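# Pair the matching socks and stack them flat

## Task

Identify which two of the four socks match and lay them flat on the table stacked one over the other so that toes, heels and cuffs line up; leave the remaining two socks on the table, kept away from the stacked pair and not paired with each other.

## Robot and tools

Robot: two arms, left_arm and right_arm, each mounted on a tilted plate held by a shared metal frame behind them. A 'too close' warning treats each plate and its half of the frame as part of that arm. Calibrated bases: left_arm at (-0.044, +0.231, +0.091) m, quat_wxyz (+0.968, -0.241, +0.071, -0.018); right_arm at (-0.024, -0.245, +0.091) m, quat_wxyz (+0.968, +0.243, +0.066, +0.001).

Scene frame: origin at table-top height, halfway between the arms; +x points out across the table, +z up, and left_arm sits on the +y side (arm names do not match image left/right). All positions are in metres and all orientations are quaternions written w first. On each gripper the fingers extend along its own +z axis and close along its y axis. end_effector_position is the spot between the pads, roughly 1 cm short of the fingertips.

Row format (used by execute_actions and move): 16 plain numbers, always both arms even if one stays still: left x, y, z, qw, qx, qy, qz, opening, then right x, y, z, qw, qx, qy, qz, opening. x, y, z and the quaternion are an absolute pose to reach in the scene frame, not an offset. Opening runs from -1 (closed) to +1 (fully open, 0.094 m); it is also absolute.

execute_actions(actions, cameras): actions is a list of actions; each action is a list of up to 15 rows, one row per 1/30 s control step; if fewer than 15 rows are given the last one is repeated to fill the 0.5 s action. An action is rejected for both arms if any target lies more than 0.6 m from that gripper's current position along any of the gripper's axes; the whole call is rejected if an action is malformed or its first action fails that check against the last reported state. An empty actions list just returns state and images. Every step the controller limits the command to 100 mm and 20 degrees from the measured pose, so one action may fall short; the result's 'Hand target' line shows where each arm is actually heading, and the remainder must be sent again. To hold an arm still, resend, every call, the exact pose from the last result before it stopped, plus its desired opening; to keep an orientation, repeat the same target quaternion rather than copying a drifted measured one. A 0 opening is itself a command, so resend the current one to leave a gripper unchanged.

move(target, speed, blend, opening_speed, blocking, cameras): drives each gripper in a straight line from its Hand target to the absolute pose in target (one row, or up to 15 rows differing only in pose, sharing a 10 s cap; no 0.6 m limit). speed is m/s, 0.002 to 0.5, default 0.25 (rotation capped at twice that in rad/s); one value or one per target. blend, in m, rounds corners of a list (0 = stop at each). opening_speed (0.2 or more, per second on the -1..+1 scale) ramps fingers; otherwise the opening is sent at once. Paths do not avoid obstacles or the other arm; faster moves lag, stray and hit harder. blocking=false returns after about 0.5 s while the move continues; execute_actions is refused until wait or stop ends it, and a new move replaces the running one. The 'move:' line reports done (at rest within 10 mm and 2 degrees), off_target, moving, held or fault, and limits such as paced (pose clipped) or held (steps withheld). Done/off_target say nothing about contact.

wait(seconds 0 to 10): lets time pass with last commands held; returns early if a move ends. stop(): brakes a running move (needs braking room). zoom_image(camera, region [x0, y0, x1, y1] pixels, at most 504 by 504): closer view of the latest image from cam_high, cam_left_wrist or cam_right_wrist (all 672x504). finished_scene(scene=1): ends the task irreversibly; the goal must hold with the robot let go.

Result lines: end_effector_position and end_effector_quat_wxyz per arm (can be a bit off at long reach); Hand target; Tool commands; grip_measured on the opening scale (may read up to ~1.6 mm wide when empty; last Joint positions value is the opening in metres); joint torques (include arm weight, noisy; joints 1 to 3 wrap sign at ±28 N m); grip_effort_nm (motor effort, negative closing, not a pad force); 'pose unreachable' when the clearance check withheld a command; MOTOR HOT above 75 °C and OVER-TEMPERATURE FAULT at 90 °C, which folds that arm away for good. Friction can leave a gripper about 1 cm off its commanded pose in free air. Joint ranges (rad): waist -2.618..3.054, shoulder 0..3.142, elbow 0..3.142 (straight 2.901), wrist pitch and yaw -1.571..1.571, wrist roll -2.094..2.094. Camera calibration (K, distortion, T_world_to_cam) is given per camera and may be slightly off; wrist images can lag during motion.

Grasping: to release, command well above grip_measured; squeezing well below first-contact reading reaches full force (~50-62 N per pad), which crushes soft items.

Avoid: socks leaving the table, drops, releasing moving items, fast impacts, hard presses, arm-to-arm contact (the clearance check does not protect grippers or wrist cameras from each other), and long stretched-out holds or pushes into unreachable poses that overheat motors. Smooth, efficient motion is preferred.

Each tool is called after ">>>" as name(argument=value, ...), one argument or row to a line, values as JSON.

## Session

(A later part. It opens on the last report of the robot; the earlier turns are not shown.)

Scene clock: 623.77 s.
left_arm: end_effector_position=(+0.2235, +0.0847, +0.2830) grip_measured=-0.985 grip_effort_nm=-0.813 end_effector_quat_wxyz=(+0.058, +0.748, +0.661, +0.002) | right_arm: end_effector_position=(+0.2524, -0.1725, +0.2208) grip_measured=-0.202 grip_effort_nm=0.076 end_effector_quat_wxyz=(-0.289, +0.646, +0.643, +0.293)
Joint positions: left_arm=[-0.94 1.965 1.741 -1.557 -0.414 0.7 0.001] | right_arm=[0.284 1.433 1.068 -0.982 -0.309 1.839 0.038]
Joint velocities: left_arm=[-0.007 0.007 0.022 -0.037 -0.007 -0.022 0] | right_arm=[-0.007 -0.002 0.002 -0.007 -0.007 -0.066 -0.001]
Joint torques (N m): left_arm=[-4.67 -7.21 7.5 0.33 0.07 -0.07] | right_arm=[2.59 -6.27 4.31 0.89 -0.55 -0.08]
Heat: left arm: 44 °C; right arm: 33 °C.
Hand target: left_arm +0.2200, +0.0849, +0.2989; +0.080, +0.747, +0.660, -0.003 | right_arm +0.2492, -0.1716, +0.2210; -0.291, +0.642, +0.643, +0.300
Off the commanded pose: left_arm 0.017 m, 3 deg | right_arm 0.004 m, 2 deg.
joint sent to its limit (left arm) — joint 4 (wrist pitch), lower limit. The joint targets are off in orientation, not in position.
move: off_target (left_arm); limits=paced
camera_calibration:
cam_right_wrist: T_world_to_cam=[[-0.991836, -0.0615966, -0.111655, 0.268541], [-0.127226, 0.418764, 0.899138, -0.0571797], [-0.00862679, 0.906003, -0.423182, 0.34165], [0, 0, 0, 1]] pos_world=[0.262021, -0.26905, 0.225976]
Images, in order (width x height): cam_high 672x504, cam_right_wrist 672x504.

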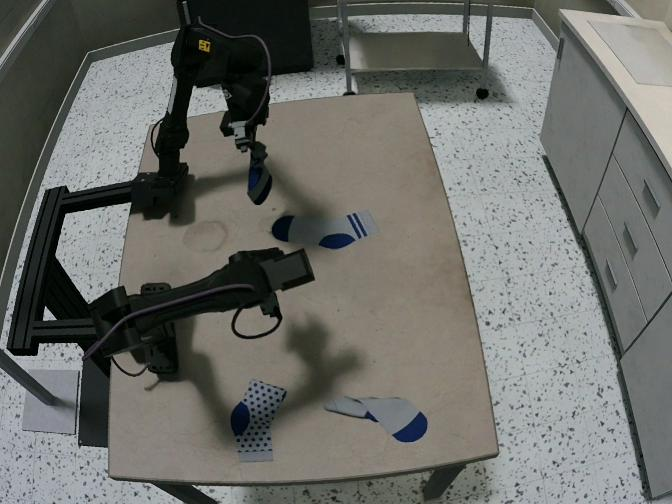

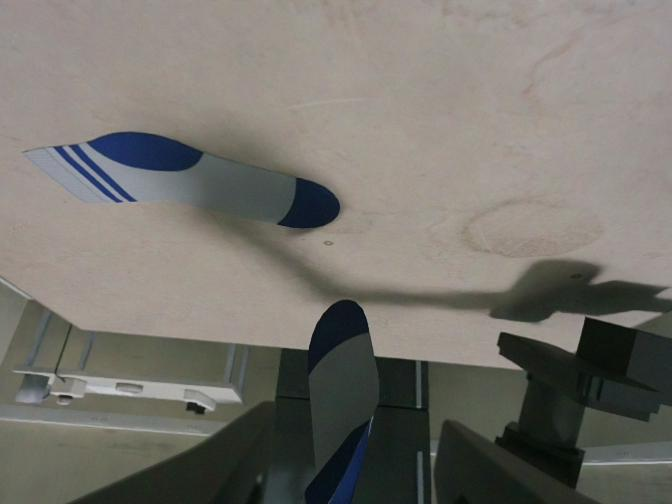

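>>> move(
  target=[
    [0.22,0.085,0.30,0.03,0.477,0.879,0,-1,0.25,-0.17,0.22,-0.299,0.641,0.641,0.299,-0.2],
  ],
  speed=0.2,
  cameras=["cam_right_wrist"],
)

Scene clock: 637.20 s.
left_arm: end_effector_position=(+0.2219, +0.0832, +0.2844) grip_measured=-0.985 grip_effort_nm=-0.828 end_effector_quat_wxyz=(+0.058, +0.477, +0.877, -0.016) | right_arm: end_effector_position=(+0.2526, -0.1720, +0.2220) grip_measured=-0.202 grip_effort_nm=0.071 end_effector_quat_wxyz=(-0.294, +0.645, +0.641, +0.296)
Joint positions: left_arm=[-0.949 1.965 1.741 -1.558 -0.418 -0.006 0.001] | right_arm=[0.279 1.433 1.068 -0.981 -0.323 1.837 0.038]
Joint velocities: left_arm=[0.017 -0.012 -0.002 -0.022 -0.081 -0.037 0] | right_arm=[-0.012 -0.012 -0.002 0.081 -0.037 -0.037 0]
Joint torques (N m): left_arm=[-4.46 -6.99 7.06 0.35 -0.09 -0.06] | right_arm=[2.54 -5.11 4.6 0.9 -0.58 -0.08]
Heat: left arm: 44 °C; right arm: 33 °C.
Hand target: left_arm +0.2201, +0.0849, +0.2989; +0.078, +0.476, +0.876, -0.022 | right_arm +0.2500, -0.1700, +0.2199; -0.299, +0.641, +0.641, +0.299
Off the commanded pose: left_arm 0.016 m, 4 deg | right_arm 0.004 m, 1 deg.
joint sent to its limit (left arm) — joint 4 (wrist pitch), lower limit. The joint targets are off in orientation, not in position.
move: off_target (left_arm)
camera_calibration:
cam_right_wrist: T_world_to_cam=[[-0.992092, -0.0595867, -0.110471, 0.269078], [-0.125196, 0.406883, 0.904861, -0.0622708], [-0.00896903, 0.911535, -0.411125, 0.340039], [0, 0, 0, 1]] pos_world=[0.262204, -0.268587, 0.22587]
Images, in order (width x height): cam_right_wrist 672x504.

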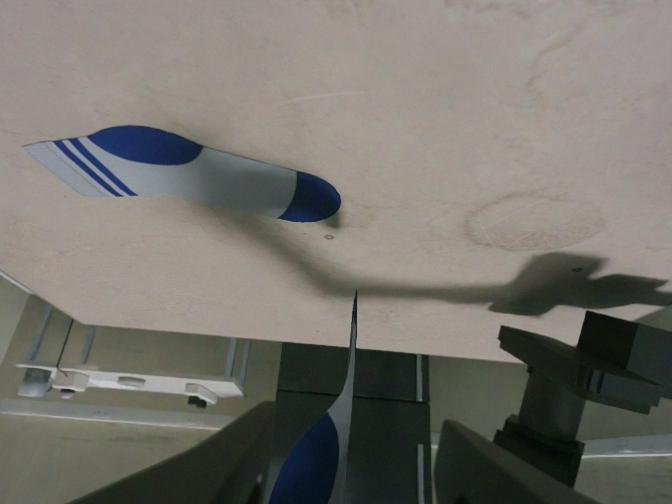

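>>> move(
  target=[
    [0.215,0.083,0.23,0,0.477,0.879,0,-1,0.25,-0.17,0.22,-0.299,0.641,0.641,0.299,-0.2],
    [0.245,0.083,0.19,0,0.477,0.879,0,-1,0.25,-0.17,0.22,-0.299,0.641,0.641,0.299,-0.2],
  ],
  speed=0.08,
  cameras=["cam_right_wrist"],
)

Scene clock: 648.37 s.
left_arm: end_effector_position=(+0.2421, +0.0869, +0.1933) grip_measured=-0.985 grip_effort_nm=-0.813 end_effector_quat_wxyz=(-0.004, +0.474, +0.880, -0.004) | right_arm: end_effector_position=(+0.2526, -0.1719, +0.2220) grip_measured=-0.202 grip_effort_nm=0.071 end_effector_quat_wxyz=(-0.294, +0.645, +0.641, +0.297)
Joint positions: left_arm=[-0.786 2.048 1.545 -1.341 -0.426 0.104 0.001] | right_arm=[0.279 1.433 1.068 -0.98 -0.323 1.837 0.038]
Joint velocities: left_arm=[-0.012 0.007 -0.007 -0.022 0.081 -0.007 -0.001] | right_arm=[-0.017 0.012 0.007 -0.022 -0.007 -0.007 0]
Joint torques (N m): left_arm=[-3.36 -5.39 5 0.42 -0.08 0.02] | right_arm=[2.54 -5.12 4.6 0.89 -0.57 -0.08]
Heat: left arm: 44 °C; right arm: 33 °C.
Hand target: left_arm +0.2436, +0.0839, +0.1901; +0.000, +0.477, +0.879, -0.002 | right_arm +0.2500, -0.1700, +0.2200; -0.299, +0.641, +0.641, +0.299
Off the commanded pose: left_arm 0.006 m, 1 deg | right_arm 0.004 m, 1 deg.
move: done
camera_calibration:
cam_right_wrist: T_world_to_cam=[[-0.99207, -0.0594274, -0.110753, 0.269243], [-0.125384, 0.406479, 0.905016, -0.0624035], [-0.00876395, 0.911726, -0.410706, 0.339902], [0, 0, 0, 1]] pos_world=[0.262263, -0.268531, 0.225896]
Images, in order (width x height): cam_right_wrist 672x504.

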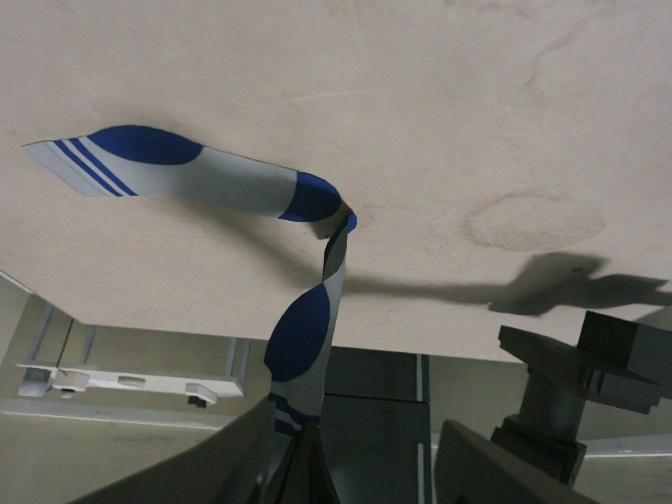

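>>> move(
  target=[
    [0.27,0.07,0.175,0,0.49,0.871,0,-1,0.25,-0.17,0.22,-0.299,0.641,0.641,0.299,-0.2],
    [0.305,0.068,0.14,0,0.51,0.860,0,-1,0.25,-0.17,0.22,-0.299,0.641,0.641,0.299,-0.2],
  ],
  speed=0.08,
  cameras=["cam_right_wrist"],
)

Scene clock: 653.97 s.
left_arm: end_effector_position=(+0.2954, +0.0736, +0.1376) grip_measured=-0.985 grip_effort_nm=-0.823 end_effector_quat_wxyz=(-0.014, +0.513, +0.858, -0.002) | right_arm: end_effector_position=(+0.2526, -0.1719, +0.2220) grip_measured=-0.202 grip_effort_nm=0.076 end_effector_quat_wxyz=(-0.294, +0.645, +0.641, +0.297)
Joint positions: left_arm=[-0.654 2.245 1.662 -1.225 -0.459 0.323 0.001] | right_arm=[0.279 1.433 1.068 -0.98 -0.323 1.837 0.038]
Joint velocities: left_arm=[-0.017 -0.017 -0.022 -0.007 0.007 0.037 0] | right_arm=[0.012 0.012 -0.002 -0.007 -0.022 0.081 -0.001]
Joint torques (N m): left_arm=[-4.22 -6.84 7.91 0.4 -0.06 0.02] | right_arm=[2.54 -5.12 4.6 0.89 -0.57 -0.08]
Heat: left arm: 44 °C; right arm: 33 °C.
Hand target: left_arm +0.3039, +0.0675, +0.1398; +0.001, +0.510, +0.860, -0.002 | right_arm +0.2500, -0.1700, +0.2200; -0.299, +0.641, +0.641, +0.299
Off the commanded pose: left_arm 0.011 m, 2 deg | right_arm 0.004 m, 1 deg.
move: off_target (left_arm)
camera_calibration:
cam_right_wrist: T_world_to_cam=[[-0.99207, -0.0594274, -0.110753, 0.269243], [-0.125384, 0.406479, 0.905016, -0.0624035], [-0.00876395, 0.911726, -0.410706, 0.339902], [0, 0, 0, 1]] pos_world=[0.262263, -0.268531, 0.225896]
Images, in order (width x height): cam_right_wrist 672x504.

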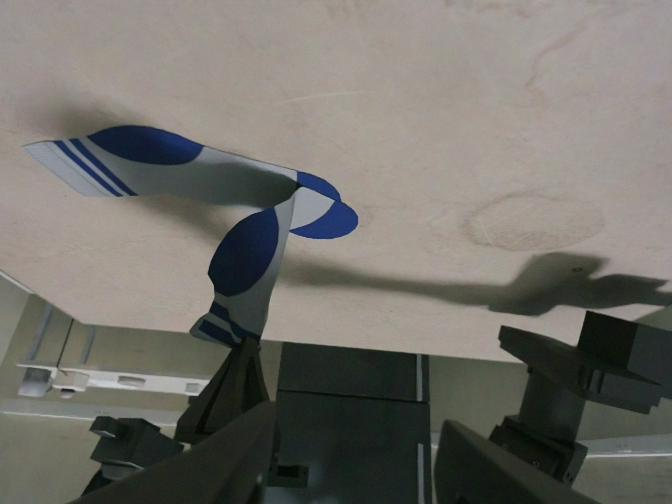

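>>> move(
  target=[
    [0.24,0.08,0.21,0,0.477,0.879,0,-1,0.25,-0.17,0.22,-0.299,0.641,0.641,0.299,-0.2],
    [0.229,0.061,0.245,0,0.477,0.879,0,-1,0.25,-0.17,0.22,-0.299,0.641,0.641,0.299,-0.2],
    [0.229,0.061,0.23,0,0.477,0.879,0,-1,0.25,-0.17,0.22,-0.299,0.641,0.641,0.299,-0.2],
    [0.259,0.061,0.19,0,0.477,0.879,0,-1,0.25,-0.17,0.22,-0.299,0.641,0.641,0.299,-0.2],
  ],
  speed=0.08,
  cameras=["cam_right_wrist"],
)

>>> move(
  target=[
    [0.284,0.055,0.175,0,0.49,0.871,0,-1,0.25,-0.17,0.22,-0.299,0.641,0.641,0.299,-0.2],
    [0.319,0.054,0.14,0,0.51,0.860,0,-1,0.25,-0.17,0.22,-0.299,0.641,0.641,0.299,-0.2],
  ],
  speed=0.08,
  cameras=["cam_right_wrist"],
)

Scene clock: 662.03 s.
left_arm: end_effector_position=(+0.2585, +0.0649, +0.1936) grip_measured=-0.985 grip_effort_nm=-0.818 end_effector_quat_wxyz=(-0.004, +0.474, +0.881, -0.001) | right_arm: end_effector_position=(+0.2526, -0.1719, +0.2220) grip_measured=-0.202 grip_effort_nm=0.066 end_effector_quat_wxyz=(-0.294, +0.645, +0.641, +0.297)
Joint positions: left_arm=[-0.792 2.16 1.683 -1.374 -0.43 0.095 0.001] | right_arm=[0.279 1.433 1.068 -0.98 -0.323 1.837 0.038]
Joint velocities: left_arm=[0.007 -0.002 -0.012 -0.051 -0.066 0.007 0.001] | right_arm=[0.007 0.012 0.002 0.022 -0.007 -0.051 0.001]
Joint torques (N m): left_arm=[-3.81 -6.23 4.86 0.43 -0.05 -0.02] | right_arm=[2.54 -5.12 4.6 0.89 -0.58 -0.08]
Heat: left arm: 44 °C; right arm: 33 °C.
Hand target: left_arm +0.2597, +0.0615, +0.1899; +0.000, +0.477, +0.879, +0.002 | right_arm +0.2500, -0.1700, +0.2200; -0.299, +0.641, +0.641, +0.299
Off the commanded pose: left_arm 0.005 m, 1 deg | right_arm 0.004 m, 1 deg.
move: done
camera_calibration:
cam_right_wrist: T_world_to_cam=[[-0.99207, -0.0594274, -0.110753, 0.269243], [-0.125384, 0.406479, 0.905016, -0.0624035], [-0.00876395, 0.911726, -0.410706, 0.339902], [0, 0, 0, 1]] pos_world=[0.262263, -0.268531, 0.225896]
Images, in order (width x height): cam_right_wrist 672x504.

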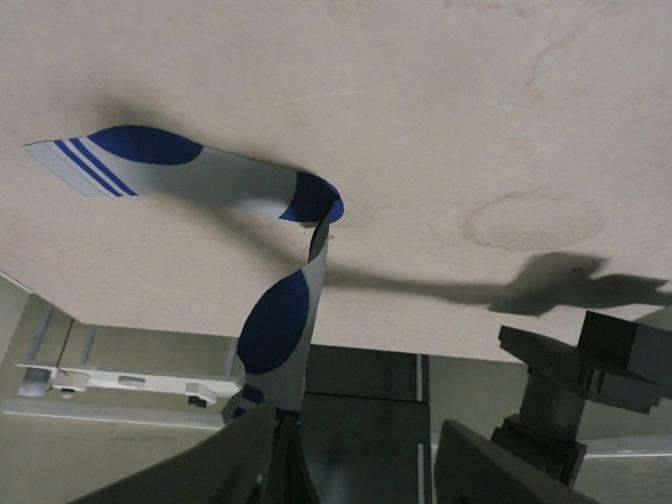

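Scene clock: 663.70 s.
left_arm: end_effector_position=(+0.3099, +0.0598, +0.1379) grip_measured=-0.985 grip_effort_nm=-0.823 end_effector_quat_wxyz=(-0.014, +0.512, +0.859, -0.002) | right_arm: end_effector_position=(+0.2526, -0.1719, +0.2220) grip_measured=-0.202 grip_effort_nm=0.076 end_effector_quat_wxyz=(-0.294, +0.645, +0.641, +0.297)
Joint positions: left_arm=[-0.655 2.327 1.786 -1.267 -0.458 0.322 0.001] | right_arm=[0.279 1.433 1.068 -0.98 -0.323 1.837 0.038]
Joint velocities: left_arm=[-0.012 -0.022 0.002 -0.037 -0.037 -0.007 0] | right_arm=[-0.007 -0.002 0.017 -0.081 -0.022 0.066 0.001]
Joint torques (N m): left_arm=[-4.53 -7.32 7.84 0.41 -0.04 0.02] | right_arm=[2.54 -5.12 4.6 0.89 -0.57 -0.08]
Heat: left arm: 44 °C; right arm: 33 °C.
Hand target: left_arm +0.3179, +0.0534, +0.1398; +0.001, +0.510, +0.860, -0.002 | right_arm +0.2500, -0.1700, +0.2200; -0.299, +0.641, +0.641, +0.299
Off the commanded pose: left_arm 0.011 m, 2 deg | right_arm 0.004 m, 1 deg.
move: off_target (left_arm)
camera_calibration:
cam_right_wrist: T_world_to_cam=[[-0.99207, -0.0594274, -0.110753, 0.269243], [-0.125384, 0.406479, 0.905016, -0.0624035], [-0.00876395, 0.911726, -0.410706, 0.339902], [0, 0, 0, 1]] pos_world=[0.262263, -0.268531, 0.225896]
Images, in order (width x height): cam_right_wrist 672x504.

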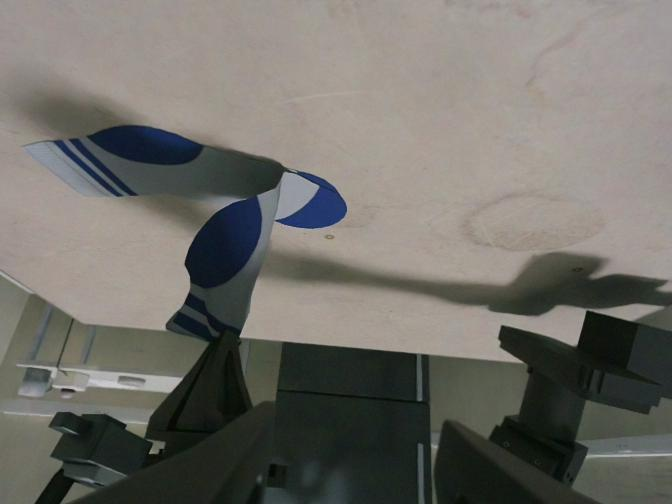

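>>> move(
  target=[
    [0.254,0.060,0.21,0,0.477,0.879,0,-1,0.25,-0.17,0.22,-0.299,0.641,0.641,0.299,-0.2],
    [0.236,0.050,0.245,0,0.477,0.879,0,-1,0.25,-0.17,0.22,-0.299,0.641,0.641,0.299,-0.2],
    [0.236,0.050,0.23,0,0.477,0.879,0,-1,0.25,-0.17,0.22,-0.299,0.641,0.641,0.299,-0.2],
    [0.266,0.050,0.19,0,0.477,0.879,0,-1,0.25,-0.17,0.22,-0.299,0.641,0.641,0.299,-0.2],
    [0.291,0.044,0.175,0,0.49,0.871,0,-1,0.25,-0.17,0.22,-0.299,0.641,0.641,0.299,-0.2],
    [0.326,0.044,0.14,0,0.51,0.860,0,-1,0.25,-0.17,0.22,-0.299,0.641,0.641,0.299,-0.2],
  ],
  speed=0.08,
  cameras=["cam_right_wrist"],
)

Scene clock: 671.63 s.
left_arm: end_effector_position=(+0.3182, +0.0505, +0.1381) grip_measured=-0.985 grip_effort_nm=-0.828 end_effector_quat_wxyz=(-0.014, +0.512, +0.859, +0.000) | right_arm: end_effector_position=(+0.2527, -0.1719, +0.2220) grip_measured=-0.202 grip_effort_nm=0.071 end_effector_quat_wxyz=(-0.294, +0.645, +0.640, +0.297)
Joint positions: left_arm=[-0.659 2.383 1.871 -1.301 -0.461 0.315 0.001] | right_arm=[0.279 1.433 1.068 -0.98 -0.323 1.837 0.038]
Joint velocities: left_arm=[-0.022 0.002 0.002 0.037 -0.066 0.066 0] | right_arm=[0.017 -0.007 -0.002 -0.007 0.051 -0.051 -0.001]
Joint torques (N m): left_arm=[-4.66 -7.51 7.79 0.38 -0.06 0.04] | right_arm=[2.54 -5.12 4.6 0.89 -0.57 -0.08]
Heat: left arm: 44 °C; right arm: 33 °C.
Hand target: left_arm +0.3258, +0.0440, +0.1397; +0.000, +0.510, +0.860, +0.000 | right_arm +0.2501, -0.1700, +0.2200; -0.299, +0.641, +0.641, +0.299
Off the commanded pose: left_arm 0.010 m, 2 deg | right_arm 0.004 m, 1 deg.
move: done
camera_calibration:
cam_right_wrist: T_world_to_cam=[[-0.992045, -0.0592329, -0.111076, 0.269433], [-0.125598, 0.406418, 0.905014, -0.0623711], [-0.00846325, 0.911765, -0.410624, 0.339809], [0, 0, 0, 1]] pos_world=[0.262332, -0.268519, 0.225908]
Images, in order (width x height): cam_right_wrist 672x504.

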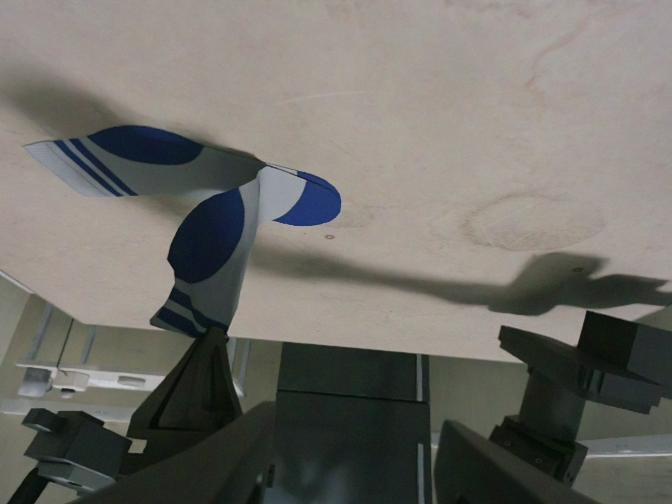

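>>> move(
  target=[
    [0.375,0.044,0.10,0,0.55,0.835,0,-1,0.25,-0.17,0.22,-0.299,0.641,0.641,0.299,-0.2],
    [0.42,0.049,0.06,0,0.59,0.807,0,-1,0.25,-0.17,0.22,-0.299,0.641,0.641,0.299,-0.2],
  ],
  speed=0.07,
  cameras=["cam_right_wrist","cam_left_wrist"],
)

Scene clock: 676.43 s.
left_arm: end_effector_position=(+0.4198, +0.0496, +0.0606) grip_measured=-0.985 grip_effort_nm=-0.813 end_effector_quat_wxyz=(+0.005, +0.585, +0.811, -0.004) | right_arm: end_effector_position=(+0.2527, -0.1719, +0.2220) grip_measured=-0.202 grip_effort_nm=0.071 end_effector_quat_wxyz=(-0.294, +0.645, +0.640, +0.297)
Joint positions: left_arm=[-0.468 2.747 2.357 -1.282 -0.488 0.722 0.001] | right_arm=[0.279 1.433 1.068 -0.98 -0.323 1.837 0.038]
Joint velocities: left_arm=[0.017 -0.007 -0.002 -0.081 0.051 -0.022 -0.001] | right_arm=[-0.002 -0.002 -0.007 -0.066 0.007 0.066 0.001]
Joint torques (N m): left_arm=[-5.76 -9.28 7.76 0.11 -0.01 0.1] | right_arm=[2.54 -5.12 4.6 0.89 -0.57 -0.08]
Heat: left arm: 45 °C; right arm: 33 °C.
Hand target: left_arm +0.4194, +0.0469, +0.0594; +0.002, +0.591, +0.807, -0.002 | right_arm +0.2500, -0.1700, +0.2200; -0.299, +0.641, +0.641, +0.299
Off the commanded pose: left_arm 0.001 m, 1 deg | right_arm 0.004 m, 1 deg.
move: done
camera_calibration:
cam_left_wrist: T_world_to_cam=[[-0.904687, -0.426054, 0.00442831, 0.402174], [-0.41259, 0.878596, 0.240496, 0.158377], [-0.106355, 0.215746, -0.97064, 0.179441], [0, 0, 0, 1]] pos_world=[0.448271, -0.00651558, 0.134302]
cam_right_wrist: T_world_to_cam=[[-0.992045, -0.0592329, -0.111076, 0.269433], [-0.125598, 0.406418, 0.905014, -0.0623711], [-0.00846325, 0.911765, -0.410624, 0.339809], [0, 0, 0, 1]] pos_world=[0.262332, -0.268519, 0.225908]
Images, in order (width x height): cam_left_wrist 672x504, cam_right_wrist 672x504.

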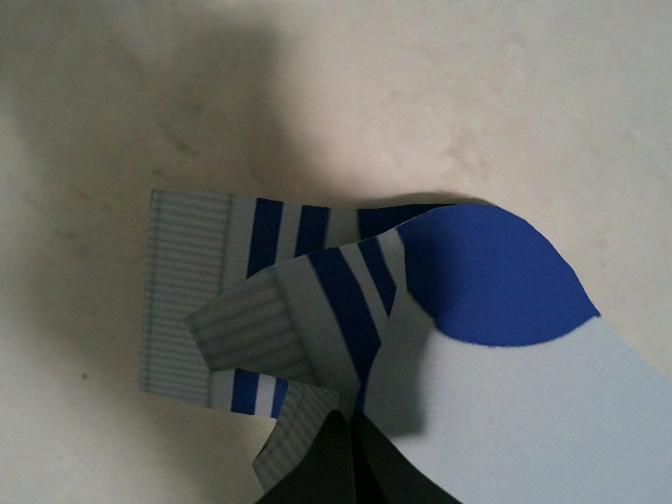

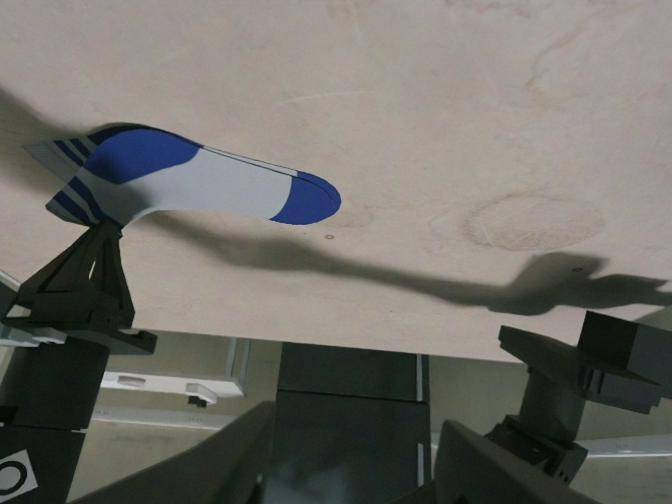

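>>> move(
  target=[
    [0.455,0.062,0.04,0,0.6225,0.7826,0,-1,0.25,-0.17,0.22,-0.299,0.641,0.641,0.299,-0.2],
    [0.468,0.062,0.02,0,0.6225,0.7826,0,-1,0.25,-0.17,0.22,-0.299,0.641,0.641,0.299,-0.2],
  ],
  speed=0.06,
  cameras=["cam_right_wrist","cam_left_wrist"],
)

Scene clock: 681.70 s.
left_arm: end_effector_position=(+0.4665, +0.0639, +0.0202) grip_measured=-0.985 grip_effort_nm=-0.818 end_effector_quat_wxyz=(+0.021, +0.620, +0.784, +0.003) | right_arm: end_effector_position=(+0.2527, -0.1719, +0.2220) grip_measured=-0.202 grip_effort_nm=0.076 end_effector_quat_wxyz=(-0.294, +0.645, +0.640, +0.297)
Joint positions: left_arm=[-0.375 3.024 2.827 -1.388 -0.5 0.934 0.001] | right_arm=[0.279 1.433 1.068 -0.98 -0.323 1.837 0.038]
Joint velocities: left_arm=[-0.007 -0.017 -0.012 0.022 -0.022 0.022 0.001] | right_arm=[-0.012 0.022 0.012 -0.066 -0.051 -0.11 0.001]
Joint torques (N m): left_arm=[-6.13 -10.25 7.66 0.31 -0.01 0.07] | right_arm=[2.54 -5.12 4.6 0.89 -0.57 -0.08]
Heat: left arm: 45 °C; right arm: 33 °C.
Hand target: left_arm +0.4679, +0.0612, +0.0195; +0.024, +0.622, +0.782, +0.005 | right_arm +0.2500, -0.1700, +0.2200; -0.299, +0.641, +0.641, +0.299
Off the commanded pose: left_arm 0.002 m, 2 deg | right_arm 0.004 m, 1 deg.
elbow stopped short (left arm): the move would have taken joint 3 (elbow) straighter than the controller allows.
move: done
camera_calibration:
cam_left_wrist: T_world_to_cam=[[-0.938361, -0.344836, -0.0237961, 0.461775], [-0.341353, 0.913651, 0.220726, 0.139776], [-0.0543729, 0.215243, -0.975046, 0.117901], [0, 0, 0, 1]] pos_world=[0.487435, 0.0061531, 0.095095]
cam_right_wrist: T_world_to_cam=[[-0.992045, -0.0592329, -0.111076, 0.269433], [-0.125598, 0.406418, 0.905014, -0.0623711], [-0.00846325, 0.911765, -0.410624, 0.339809], [0, 0, 0, 1]] pos_world=[0.262332, -0.268519, 0.225908]
Images, in order (width x height): cam_left_wrist 672x504, cam_right_wrist 672x504.

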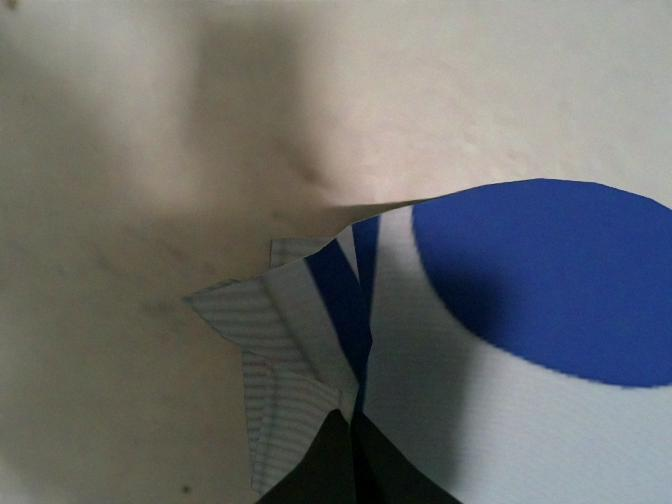

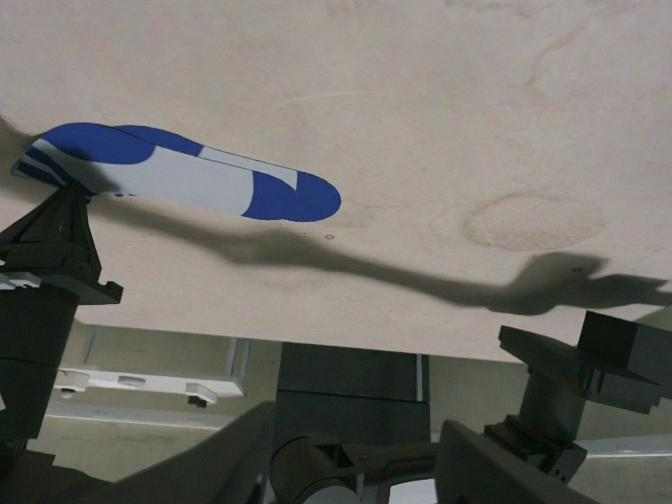

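>>> move(
  target=[
    [0.42,0.049,0.08,0,0.59,0.807,0,-1,0.25,-0.17,0.22,-0.299,0.641,0.641,0.299,-0.2],
    [0.33,0.045,0.18,0,0.52,0.854,0,-1,0.25,-0.17,0.22,-0.299,0.641,0.641,0.299,-0.2],
    [0.25,0.046,0.25,0,0.477,0.879,0,-1,0.25,-0.17,0.22,-0.299,0.641,0.641,0.299,-0.2],
    [0.236,0.046,0.245,0,0.477,0.879,0,-1,0.25,-0.17,0.22,-0.299,0.641,0.641,0.299,-0.2],
  ],
  speed=0.1,
  cameras=["cam_right_wrist"],
)

>>> move(
  target=[
    [0.236,0.046,0.23,0,0.477,0.879,0,-1,0.25,-0.17,0.22,-0.299,0.641,0.641,0.299,-0.2],
    [0.266,0.046,0.19,0,0.477,0.879,0,-1,0.25,-0.17,0.22,-0.299,0.641,0.641,0.299,-0.2],
    [0.291,0.041,0.175,0,0.49,0.871,0,-1,0.25,-0.17,0.22,-0.299,0.641,0.641,0.299,-0.2],
    [0.326,0.040,0.14,0,0.51,0.860,0,-1,0.25,-0.17,0.22,-0.299,0.641,0.641,0.299,-0.2],
  ],
  speed=0.08,
  cameras=["cam_right_wrist"],
)

Scene clock: 691.93 s.
left_arm: end_effector_position=(+0.2434, +0.0486, +0.2339) grip_measured=-0.985 grip_effort_nm=-0.828 end_effector_quat_wxyz=(-0.007, +0.473, +0.881, +0.010) | right_arm: end_effector_position=(+0.2527, -0.1719, +0.2220) grip_measured=-0.202 grip_effort_nm=0.076 end_effector_quat_wxyz=(-0.294, +0.645, +0.640, +0.297)
Joint positions: left_arm=[-0.89 2.219 1.869 -1.559 -0.416 -0.015 0.001] | right_arm=[0.279 1.433 1.068 -0.98 -0.323 1.837 0.038]
Joint velocities: left_arm=[-0.002 -0.007 0.002 0.007 -0.007 0.007 0.001] | right_arm=[0.007 -0.002 0.007 -0.037 0.037 0.007 0]
Joint torques (N m): left_arm=[-5.23 -9.4 4.88 0.1 0.02 -0.09] | right_arm=[2.52 -5.12 4.6 0.89 -0.57 -0.08]
Heat: left arm: 46 °C; right arm: 33 °C.
Hand target: left_arm +0.2375, +0.0498, +0.2457; +0.003, +0.476, +0.879, +0.005 | right_arm +0.2500, -0.1700, +0.2200; -0.299, +0.641, +0.641, +0.299
Off the commanded pose: left_arm 0.014 m, 1 deg | right_arm 0.004 m, 1 deg.
joint sent to its limit (left arm) — joint 4 (wrist pitch), lower limit. The joint targets are off in position, not in orientation.
move: off_target (left_arm)
camera_calibration:
cam_right_wrist: T_world_to_cam=[[-0.992045, -0.0592329, -0.111076, 0.269433], [-0.125598, 0.406418, 0.905014, -0.0623711], [-0.00846325, 0.911765, -0.410624, 0.339809], [0, 0, 0, 1]] pos_world=[0.262332, -0.268519, 0.225908]
Images, in order (width x height): cam_right_wrist 672x504.

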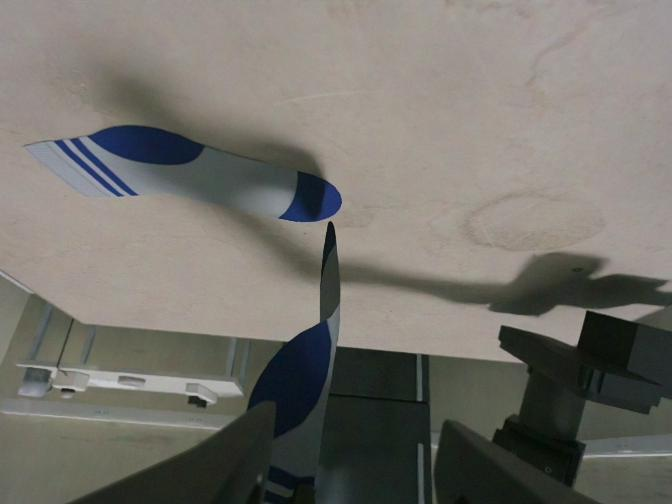

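Scene clock: 694.50 s.
left_arm: end_effector_position=(+0.3168, +0.0460, +0.1378) grip_measured=-0.985 grip_effort_nm=-0.823 end_effector_quat_wxyz=(-0.014, +0.512, +0.859, -0.003) | right_arm: end_effector_position=(+0.2527, -0.1719, +0.2220) grip_measured=-0.202 grip_effort_nm=0.071 end_effector_quat_wxyz=(-0.294, +0.645, +0.640, +0.297)
Joint positions: left_arm=[-0.665 2.39 1.876 -1.299 -0.453 0.311 0.001] | right_arm=[0.279 1.433 1.068 -0.98 -0.323 1.837 0.038]
Joint velocities: left_arm=[0.007 -0.012 0.002 -0.007 0.007 0.037 -0.001] | right_arm=[0.002 0.017 0.012 -0.022 -0.037 0.007 -0.001]
Joint torques (N m): left_arm=[-4.63 -7.53 7.84 0.39 -0.06 0.07] | right_arm=[2.54 -5.12 4.6 0.89 -0.57 -0.08]
Heat: left arm: 46 °C; right arm: 33 °C.
Hand target: left_arm +0.3244, +0.0395, +0.1394; +0.000, +0.511, +0.860, -0.003 | right_arm +0.2500, -0.1700, +0.2200; -0.299, +0.641, +0.641, +0.299
Off the commanded pose: left_arm 0.011 m, 2 deg | right_arm 0.004 m, 1 deg.
move: off_target (left_arm)
camera_calibration:
cam_right_wrist: T_world_to_cam=[[-0.992045, -0.0592329, -0.111076, 0.269433], [-0.125598, 0.406418, 0.905014, -0.0623711], [-0.00846325, 0.911765, -0.410624, 0.339809], [0, 0, 0, 1]] pos_world=[0.262332, -0.268519, 0.225908]
Images, in order (width x height): cam_right_wrist 672x504.

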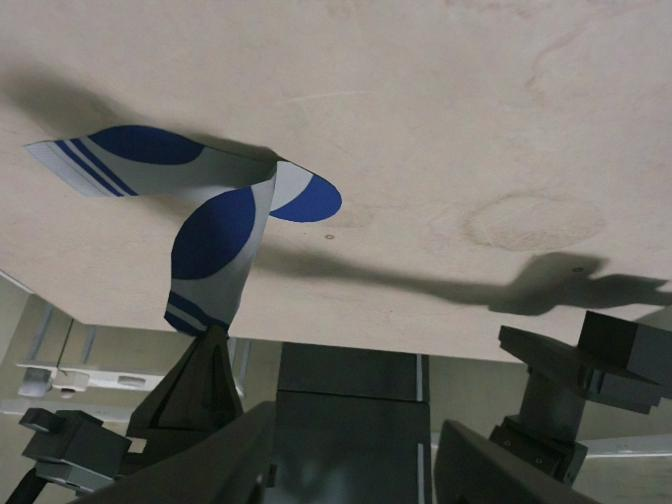

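>>> move(
  target=[
    [0.37,0.044,0.10,0,0.55,0.835,0,-1,0.25,-0.17,0.22,-0.299,0.641,0.641,0.299,-0.2],
    [0.408,0.05,0.06,0,0.59,0.807,0,-1,0.25,-0.17,0.22,-0.299,0.641,0.641,0.299,-0.2],
    [0.433,0.056,0.03,0,0.6225,0.7826,0,-1,0.25,-0.17,0.22,-0.299,0.641,0.641,0.299,-0.2],
  ],
  speed=0.07,
  cameras=["cam_right_wrist","cam_left_wrist"],
)

Scene clock: 701.20 s.
left_arm: end_effector_position=(+0.4317, +0.0571, +0.0310) grip_measured=-0.985 grip_effort_nm=-0.823 end_effector_quat_wxyz=(+0.003, +0.619, +0.786, -0.004) | right_arm: end_effector_position=(+0.2527, -0.1719, +0.2220) grip_measured=-0.202 grip_effort_nm=0.071 end_effector_quat_wxyz=(-0.294, +0.645, +0.640, +0.297)
Joint positions: left_arm=[-0.419 2.802 2.383 -1.232 -0.493 0.859 0.001] | right_arm=[0.279 1.433 1.068 -0.98 -0.323 1.837 0.038]
Joint velocities: left_arm=[0.002 -0.002 -0.002 -0.022 -0.007 -0.022 0] | right_arm=[0.017 -0.012 0.007 -0.022 -0.007 0.037 0.001]
Joint torques (N m): left_arm=[-5.96 -9.47 7.8 0.16 -0.04 0.07] | right_arm=[2.54 -5.12 4.6 0.89 -0.58 -0.08]
Heat: left arm: 45 °C; right arm: 33 °C.
Hand target: left_arm +0.4323, +0.0537, +0.0294; +0.003, +0.623, +0.782, -0.003 | right_arm +0.2500, -0.1700, +0.2200; -0.299, +0.641, +0.641, +0.299
Off the commanded pose: left_arm 0.002 m, 1 deg | right_arm 0.004 m, 1 deg.
move: done
camera_calibration:
cam_left_wrist: T_world_to_cam=[[-0.937192, -0.348759, 0.0061505, 0.425842], [-0.336905, 0.909623, 0.243065, 0.129332], [-0.0903658, 0.225726, -0.969991, 0.142873], [0, 0, 0, 1]] pos_world=[0.455579, -0.00137768, 0.10453]
cam_right_wrist: T_world_to_cam=[[-0.992045, -0.0592329, -0.111076, 0.269433], [-0.125598, 0.406418, 0.905014, -0.0623711], [-0.00846325, 0.911765, -0.410624, 0.339809], [0, 0, 0, 1]] pos_world=[0.262332, -0.268519, 0.225908]
Images, in order (width x height): cam_left_wrist 672x504, cam_right_wrist 672x504.

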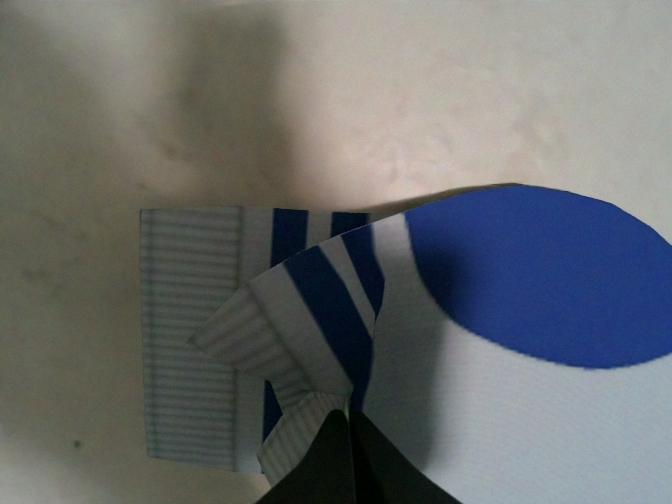

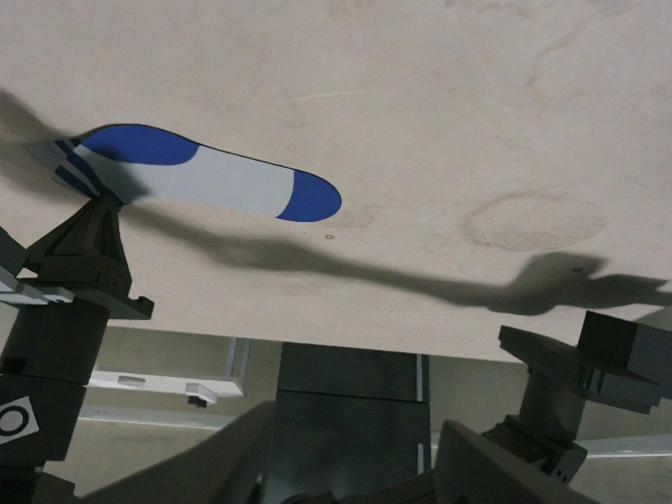

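>>> move(
  target=[
    [0.437,0.057,0.014,0,0.6225,0.7826,0,-1,0.25,-0.17,0.22,-0.299,0.641,0.641,0.299,-0.2],
  ],
  speed=0.05,
  cameras=[],
)

>>> move(
  target=[
    [0.437,0.057,0.016,0,0.6225,0.7826,0,-0.3,0.25,-0.17,0.22,-0.299,0.641,0.641,0.299,-0.2],
  ],
  speed=0.05,
  opening_speed=0.5,
  cameras=["cam_left_wrist"],
)

>>> move(
  target=[
    [0.437,0.057,0.09,0,0.6225,0.7826,0,-0.3,0.25,-0.17,0.22,-0.299,0.641,0.641,0.299,-0.2],
  ],
  speed=0.07,
  cameras=["cam_right_wrist","cam_left_wrist"],
)

Scene clock: 705.40 s.
left_arm: end_effector_position=(+0.4312, +0.0615, +0.0164) grip_measured=-0.985 grip_effort_nm=-0.808 end_effector_quat_wxyz=(-0.008, +0.623, +0.782, -0.004) | right_arm: end_effector_position=(+0.2527, -0.1719, +0.2220) grip_measured=-0.202 grip_effort_nm=0.071 end_effector_quat_wxyz=(-0.294, +0.645, +0.640, +0.297)
Joint positions: left_arm=[-0.4 2.831 2.396 -1.231 -0.499 0.88 0.001] | right_arm=[0.279 1.433 1.068 -0.98 -0.323 1.837 0.038]
Joint velocities: left_arm=[0.007 -0.012 0.007 -0.022 -0.051 -0.022 -0.001] | right_arm=[-0.002 -0.007 0.007 0.081 -0.007 0.007 0]
Joint torques (N m): left_arm=[-5.85 -9.54 7.54 0.4 -0.05 0.06] | right_arm=[2.54 -5.12 4.6 0.89 -0.57 -0.08]
Heat: left arm: 46 °C; right arm: 33 °C.
Hand target: left_arm +0.4367, +0.0572, +0.0140; +0.000, +0.622, +0.783, +0.000 | right_arm +0.2500, -0.1700, +0.2200; -0.299, +0.641, +0.641, +0.299
Off the commanded pose: left_arm 0.008 m, 1 deg | right_arm 0.004 m, 1 deg.
move: done
No camera images: "cameras" was empty.

Scene clock: 707.00 s.
left_arm: end_effector_position=(+0.4336, +0.0616, +0.0181) grip_measured=-0.302 grip_effort_nm=0.095 end_effector_quat_wxyz=(-0.005, +0.622, +0.783, -0.003) | right_arm: end_effector_position=(+0.2527, -0.1719, +0.2220) grip_measured=-0.202 grip_effort_nm=0.071 end_effector_quat_wxyz=(-0.294, +0.645, +0.640, +0.297)
Joint positions: left_arm=[-0.4 2.831 2.404 -1.23 -0.5 0.88 0.033] | right_arm=[0.279 1.433 1.068 -0.98 -0.323 1.837 0.038]
Joint velocities: left_arm=[-0.002 -0.012 0.002 -0.066 0.007 -0.037 0] | right_arm=[-0.002 -0.007 -0.017 0.007 -0.022 -0.081 0.001]
Joint torques (N m): left_arm=[-5.76 -9.42 7.72 0.33 -0.04 0.05] | right_arm=[2.52 -5.12 4.6 0.89 -0.57 -0.08]
Heat: left arm: 46 °C; right arm: 33 °C.
Hand target: left_arm +0.4368, +0.0570, +0.0160; +0.000, +0.623, +0.783, +0.000 | right_arm +0.2500, -0.1700, +0.2200; -0.299, +0.641, +0.641, +0.299
Off the commanded pose: left_arm 0.006 m, 1 deg | right_arm 0.004 m, 1 deg.
move: done
camera_calibration:
cam_left_wrist: T_world_to_cam=[[-0.939912, -0.341202, 0.0120862, 0.429848], [-0.326762, 0.909266, 0.257803, 0.12433], [-0.0989525, 0.238363, -0.966122, 0.13233], [0, 0, 0, 1]] pos_world=[0.45774, 0.00207397, 0.0905987]
Images, in order (width x height): cam_left_wrist 672x504.

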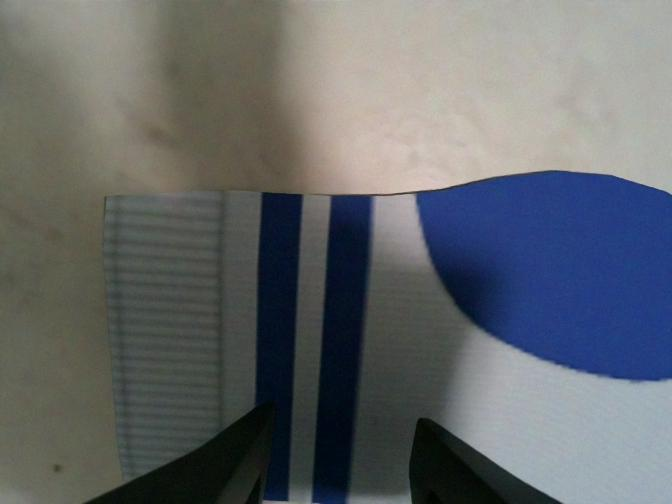

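Scene clock: 708.87 s.
left_arm: end_effector_position=(+0.4439, +0.0712, +0.0841) grip_measured=-0.302 grip_effort_nm=0.110 end_effector_quat_wxyz=(+0.004, +0.613, +0.790, +0.001) | right_arm: end_effector_position=(+0.2527, -0.1719, +0.2220) grip_measured=-0.202 grip_effort_nm=0.071 end_effector_quat_wxyz=(-0.294, +0.645, +0.640, +0.297)
Joint positions: left_arm=[-0.44 2.9 2.795 -1.554 -0.5 0.821 0.033] | right_arm=[0.279 1.433 1.068 -0.98 -0.323 1.837 0.038]
Joint velocities: left_arm=[-0.012 0.002 -0.002 0.007 -0.037 -0.081 0] | right_arm=[-0.022 -0.027 -0.012 -0.037 -0.051 -0.066 0]
Joint torques (N m): left_arm=[-8.03 -9.61 7.54 0.04 0 -0.1] | right_arm=[2.54 -5.11 4.6 0.89 -0.57 -0.08]
Heat: left arm: 46 °C; right arm: 33 °C.
Hand target: left_arm +0.4380, +0.0569, +0.0899; +0.007, +0.623, +0.782, +0.002 | right_arm +0.2500, -0.1700, +0.2200; -0.299, +0.641, +0.641, +0.299
Off the commanded pose: left_arm 0.017 m, 2 deg | right_arm 0.004 m, 1 deg.
joint sent to its limit (left arm) — joint 4 (wrist pitch), lower limit. The joint targets still meet the commanded pose.
move: off_target (left_arm)
camera_calibration:
cam_left_wrist: T_world_to_cam=[[-0.931686, -0.363256, -0.00263284, 0.441187], [-0.352601, 0.902566, 0.247077, 0.114833], [-0.0873759, 0.231126, -0.968992, 0.190465], [0, 0, 0, 1]] pos_world=[0.46818, 0.0125981, 0.157348]
cam_right_wrist: T_world_to_cam=[[-0.992045, -0.0592329, -0.111076, 0.269433], [-0.125598, 0.406418, 0.905014, -0.0623711], [-0.00846325, 0.911765, -0.410624, 0.339809], [0, 0, 0, 1]] pos_world=[0.262332, -0.268519, 0.225908]
Images, in order (width x height): cam_left_wrist 672x504, cam_right_wrist 672x504.

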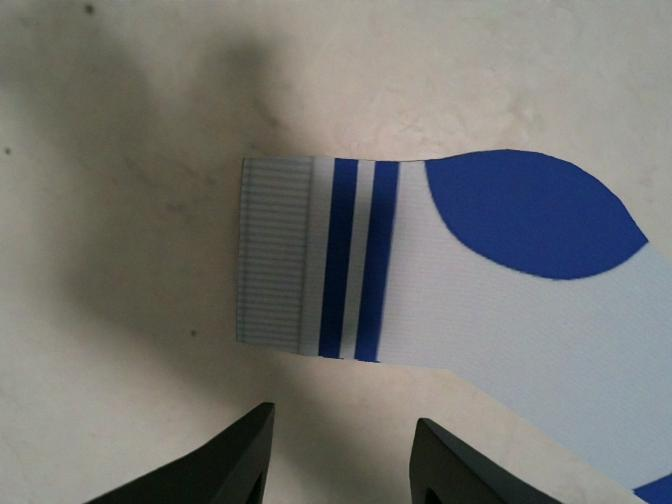

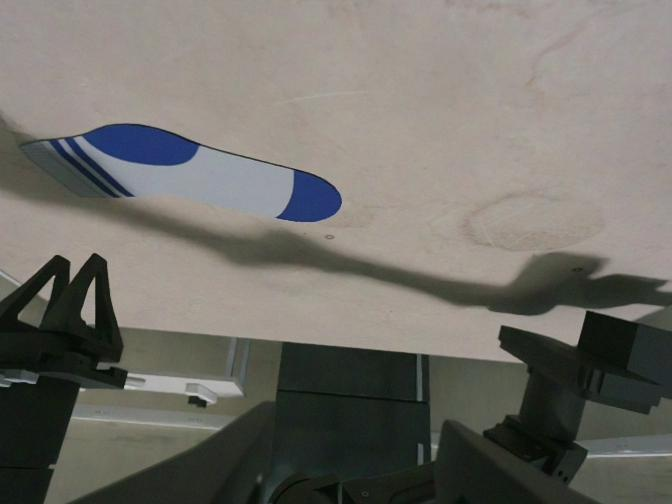

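>>> zoom_image(
  camera="cam_right_wrist",
  region=[0, 100, 370, 260],
)

>>> zoom_image(
  camera="cam_left_wrist",
  region=[220, 130, 672, 500],
)

Scaled by 1.362.

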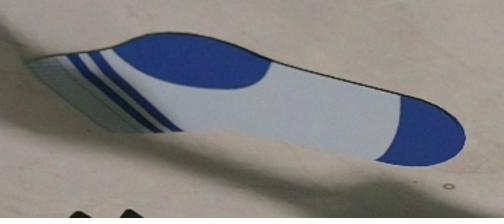

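Scaled by 1.115.

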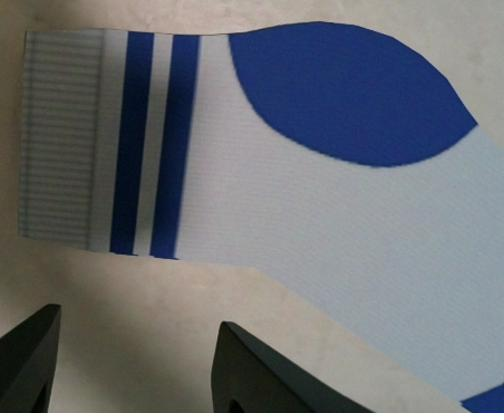

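>>> finished_scene(
  scene=1,
)

The scene is finished: the task was done.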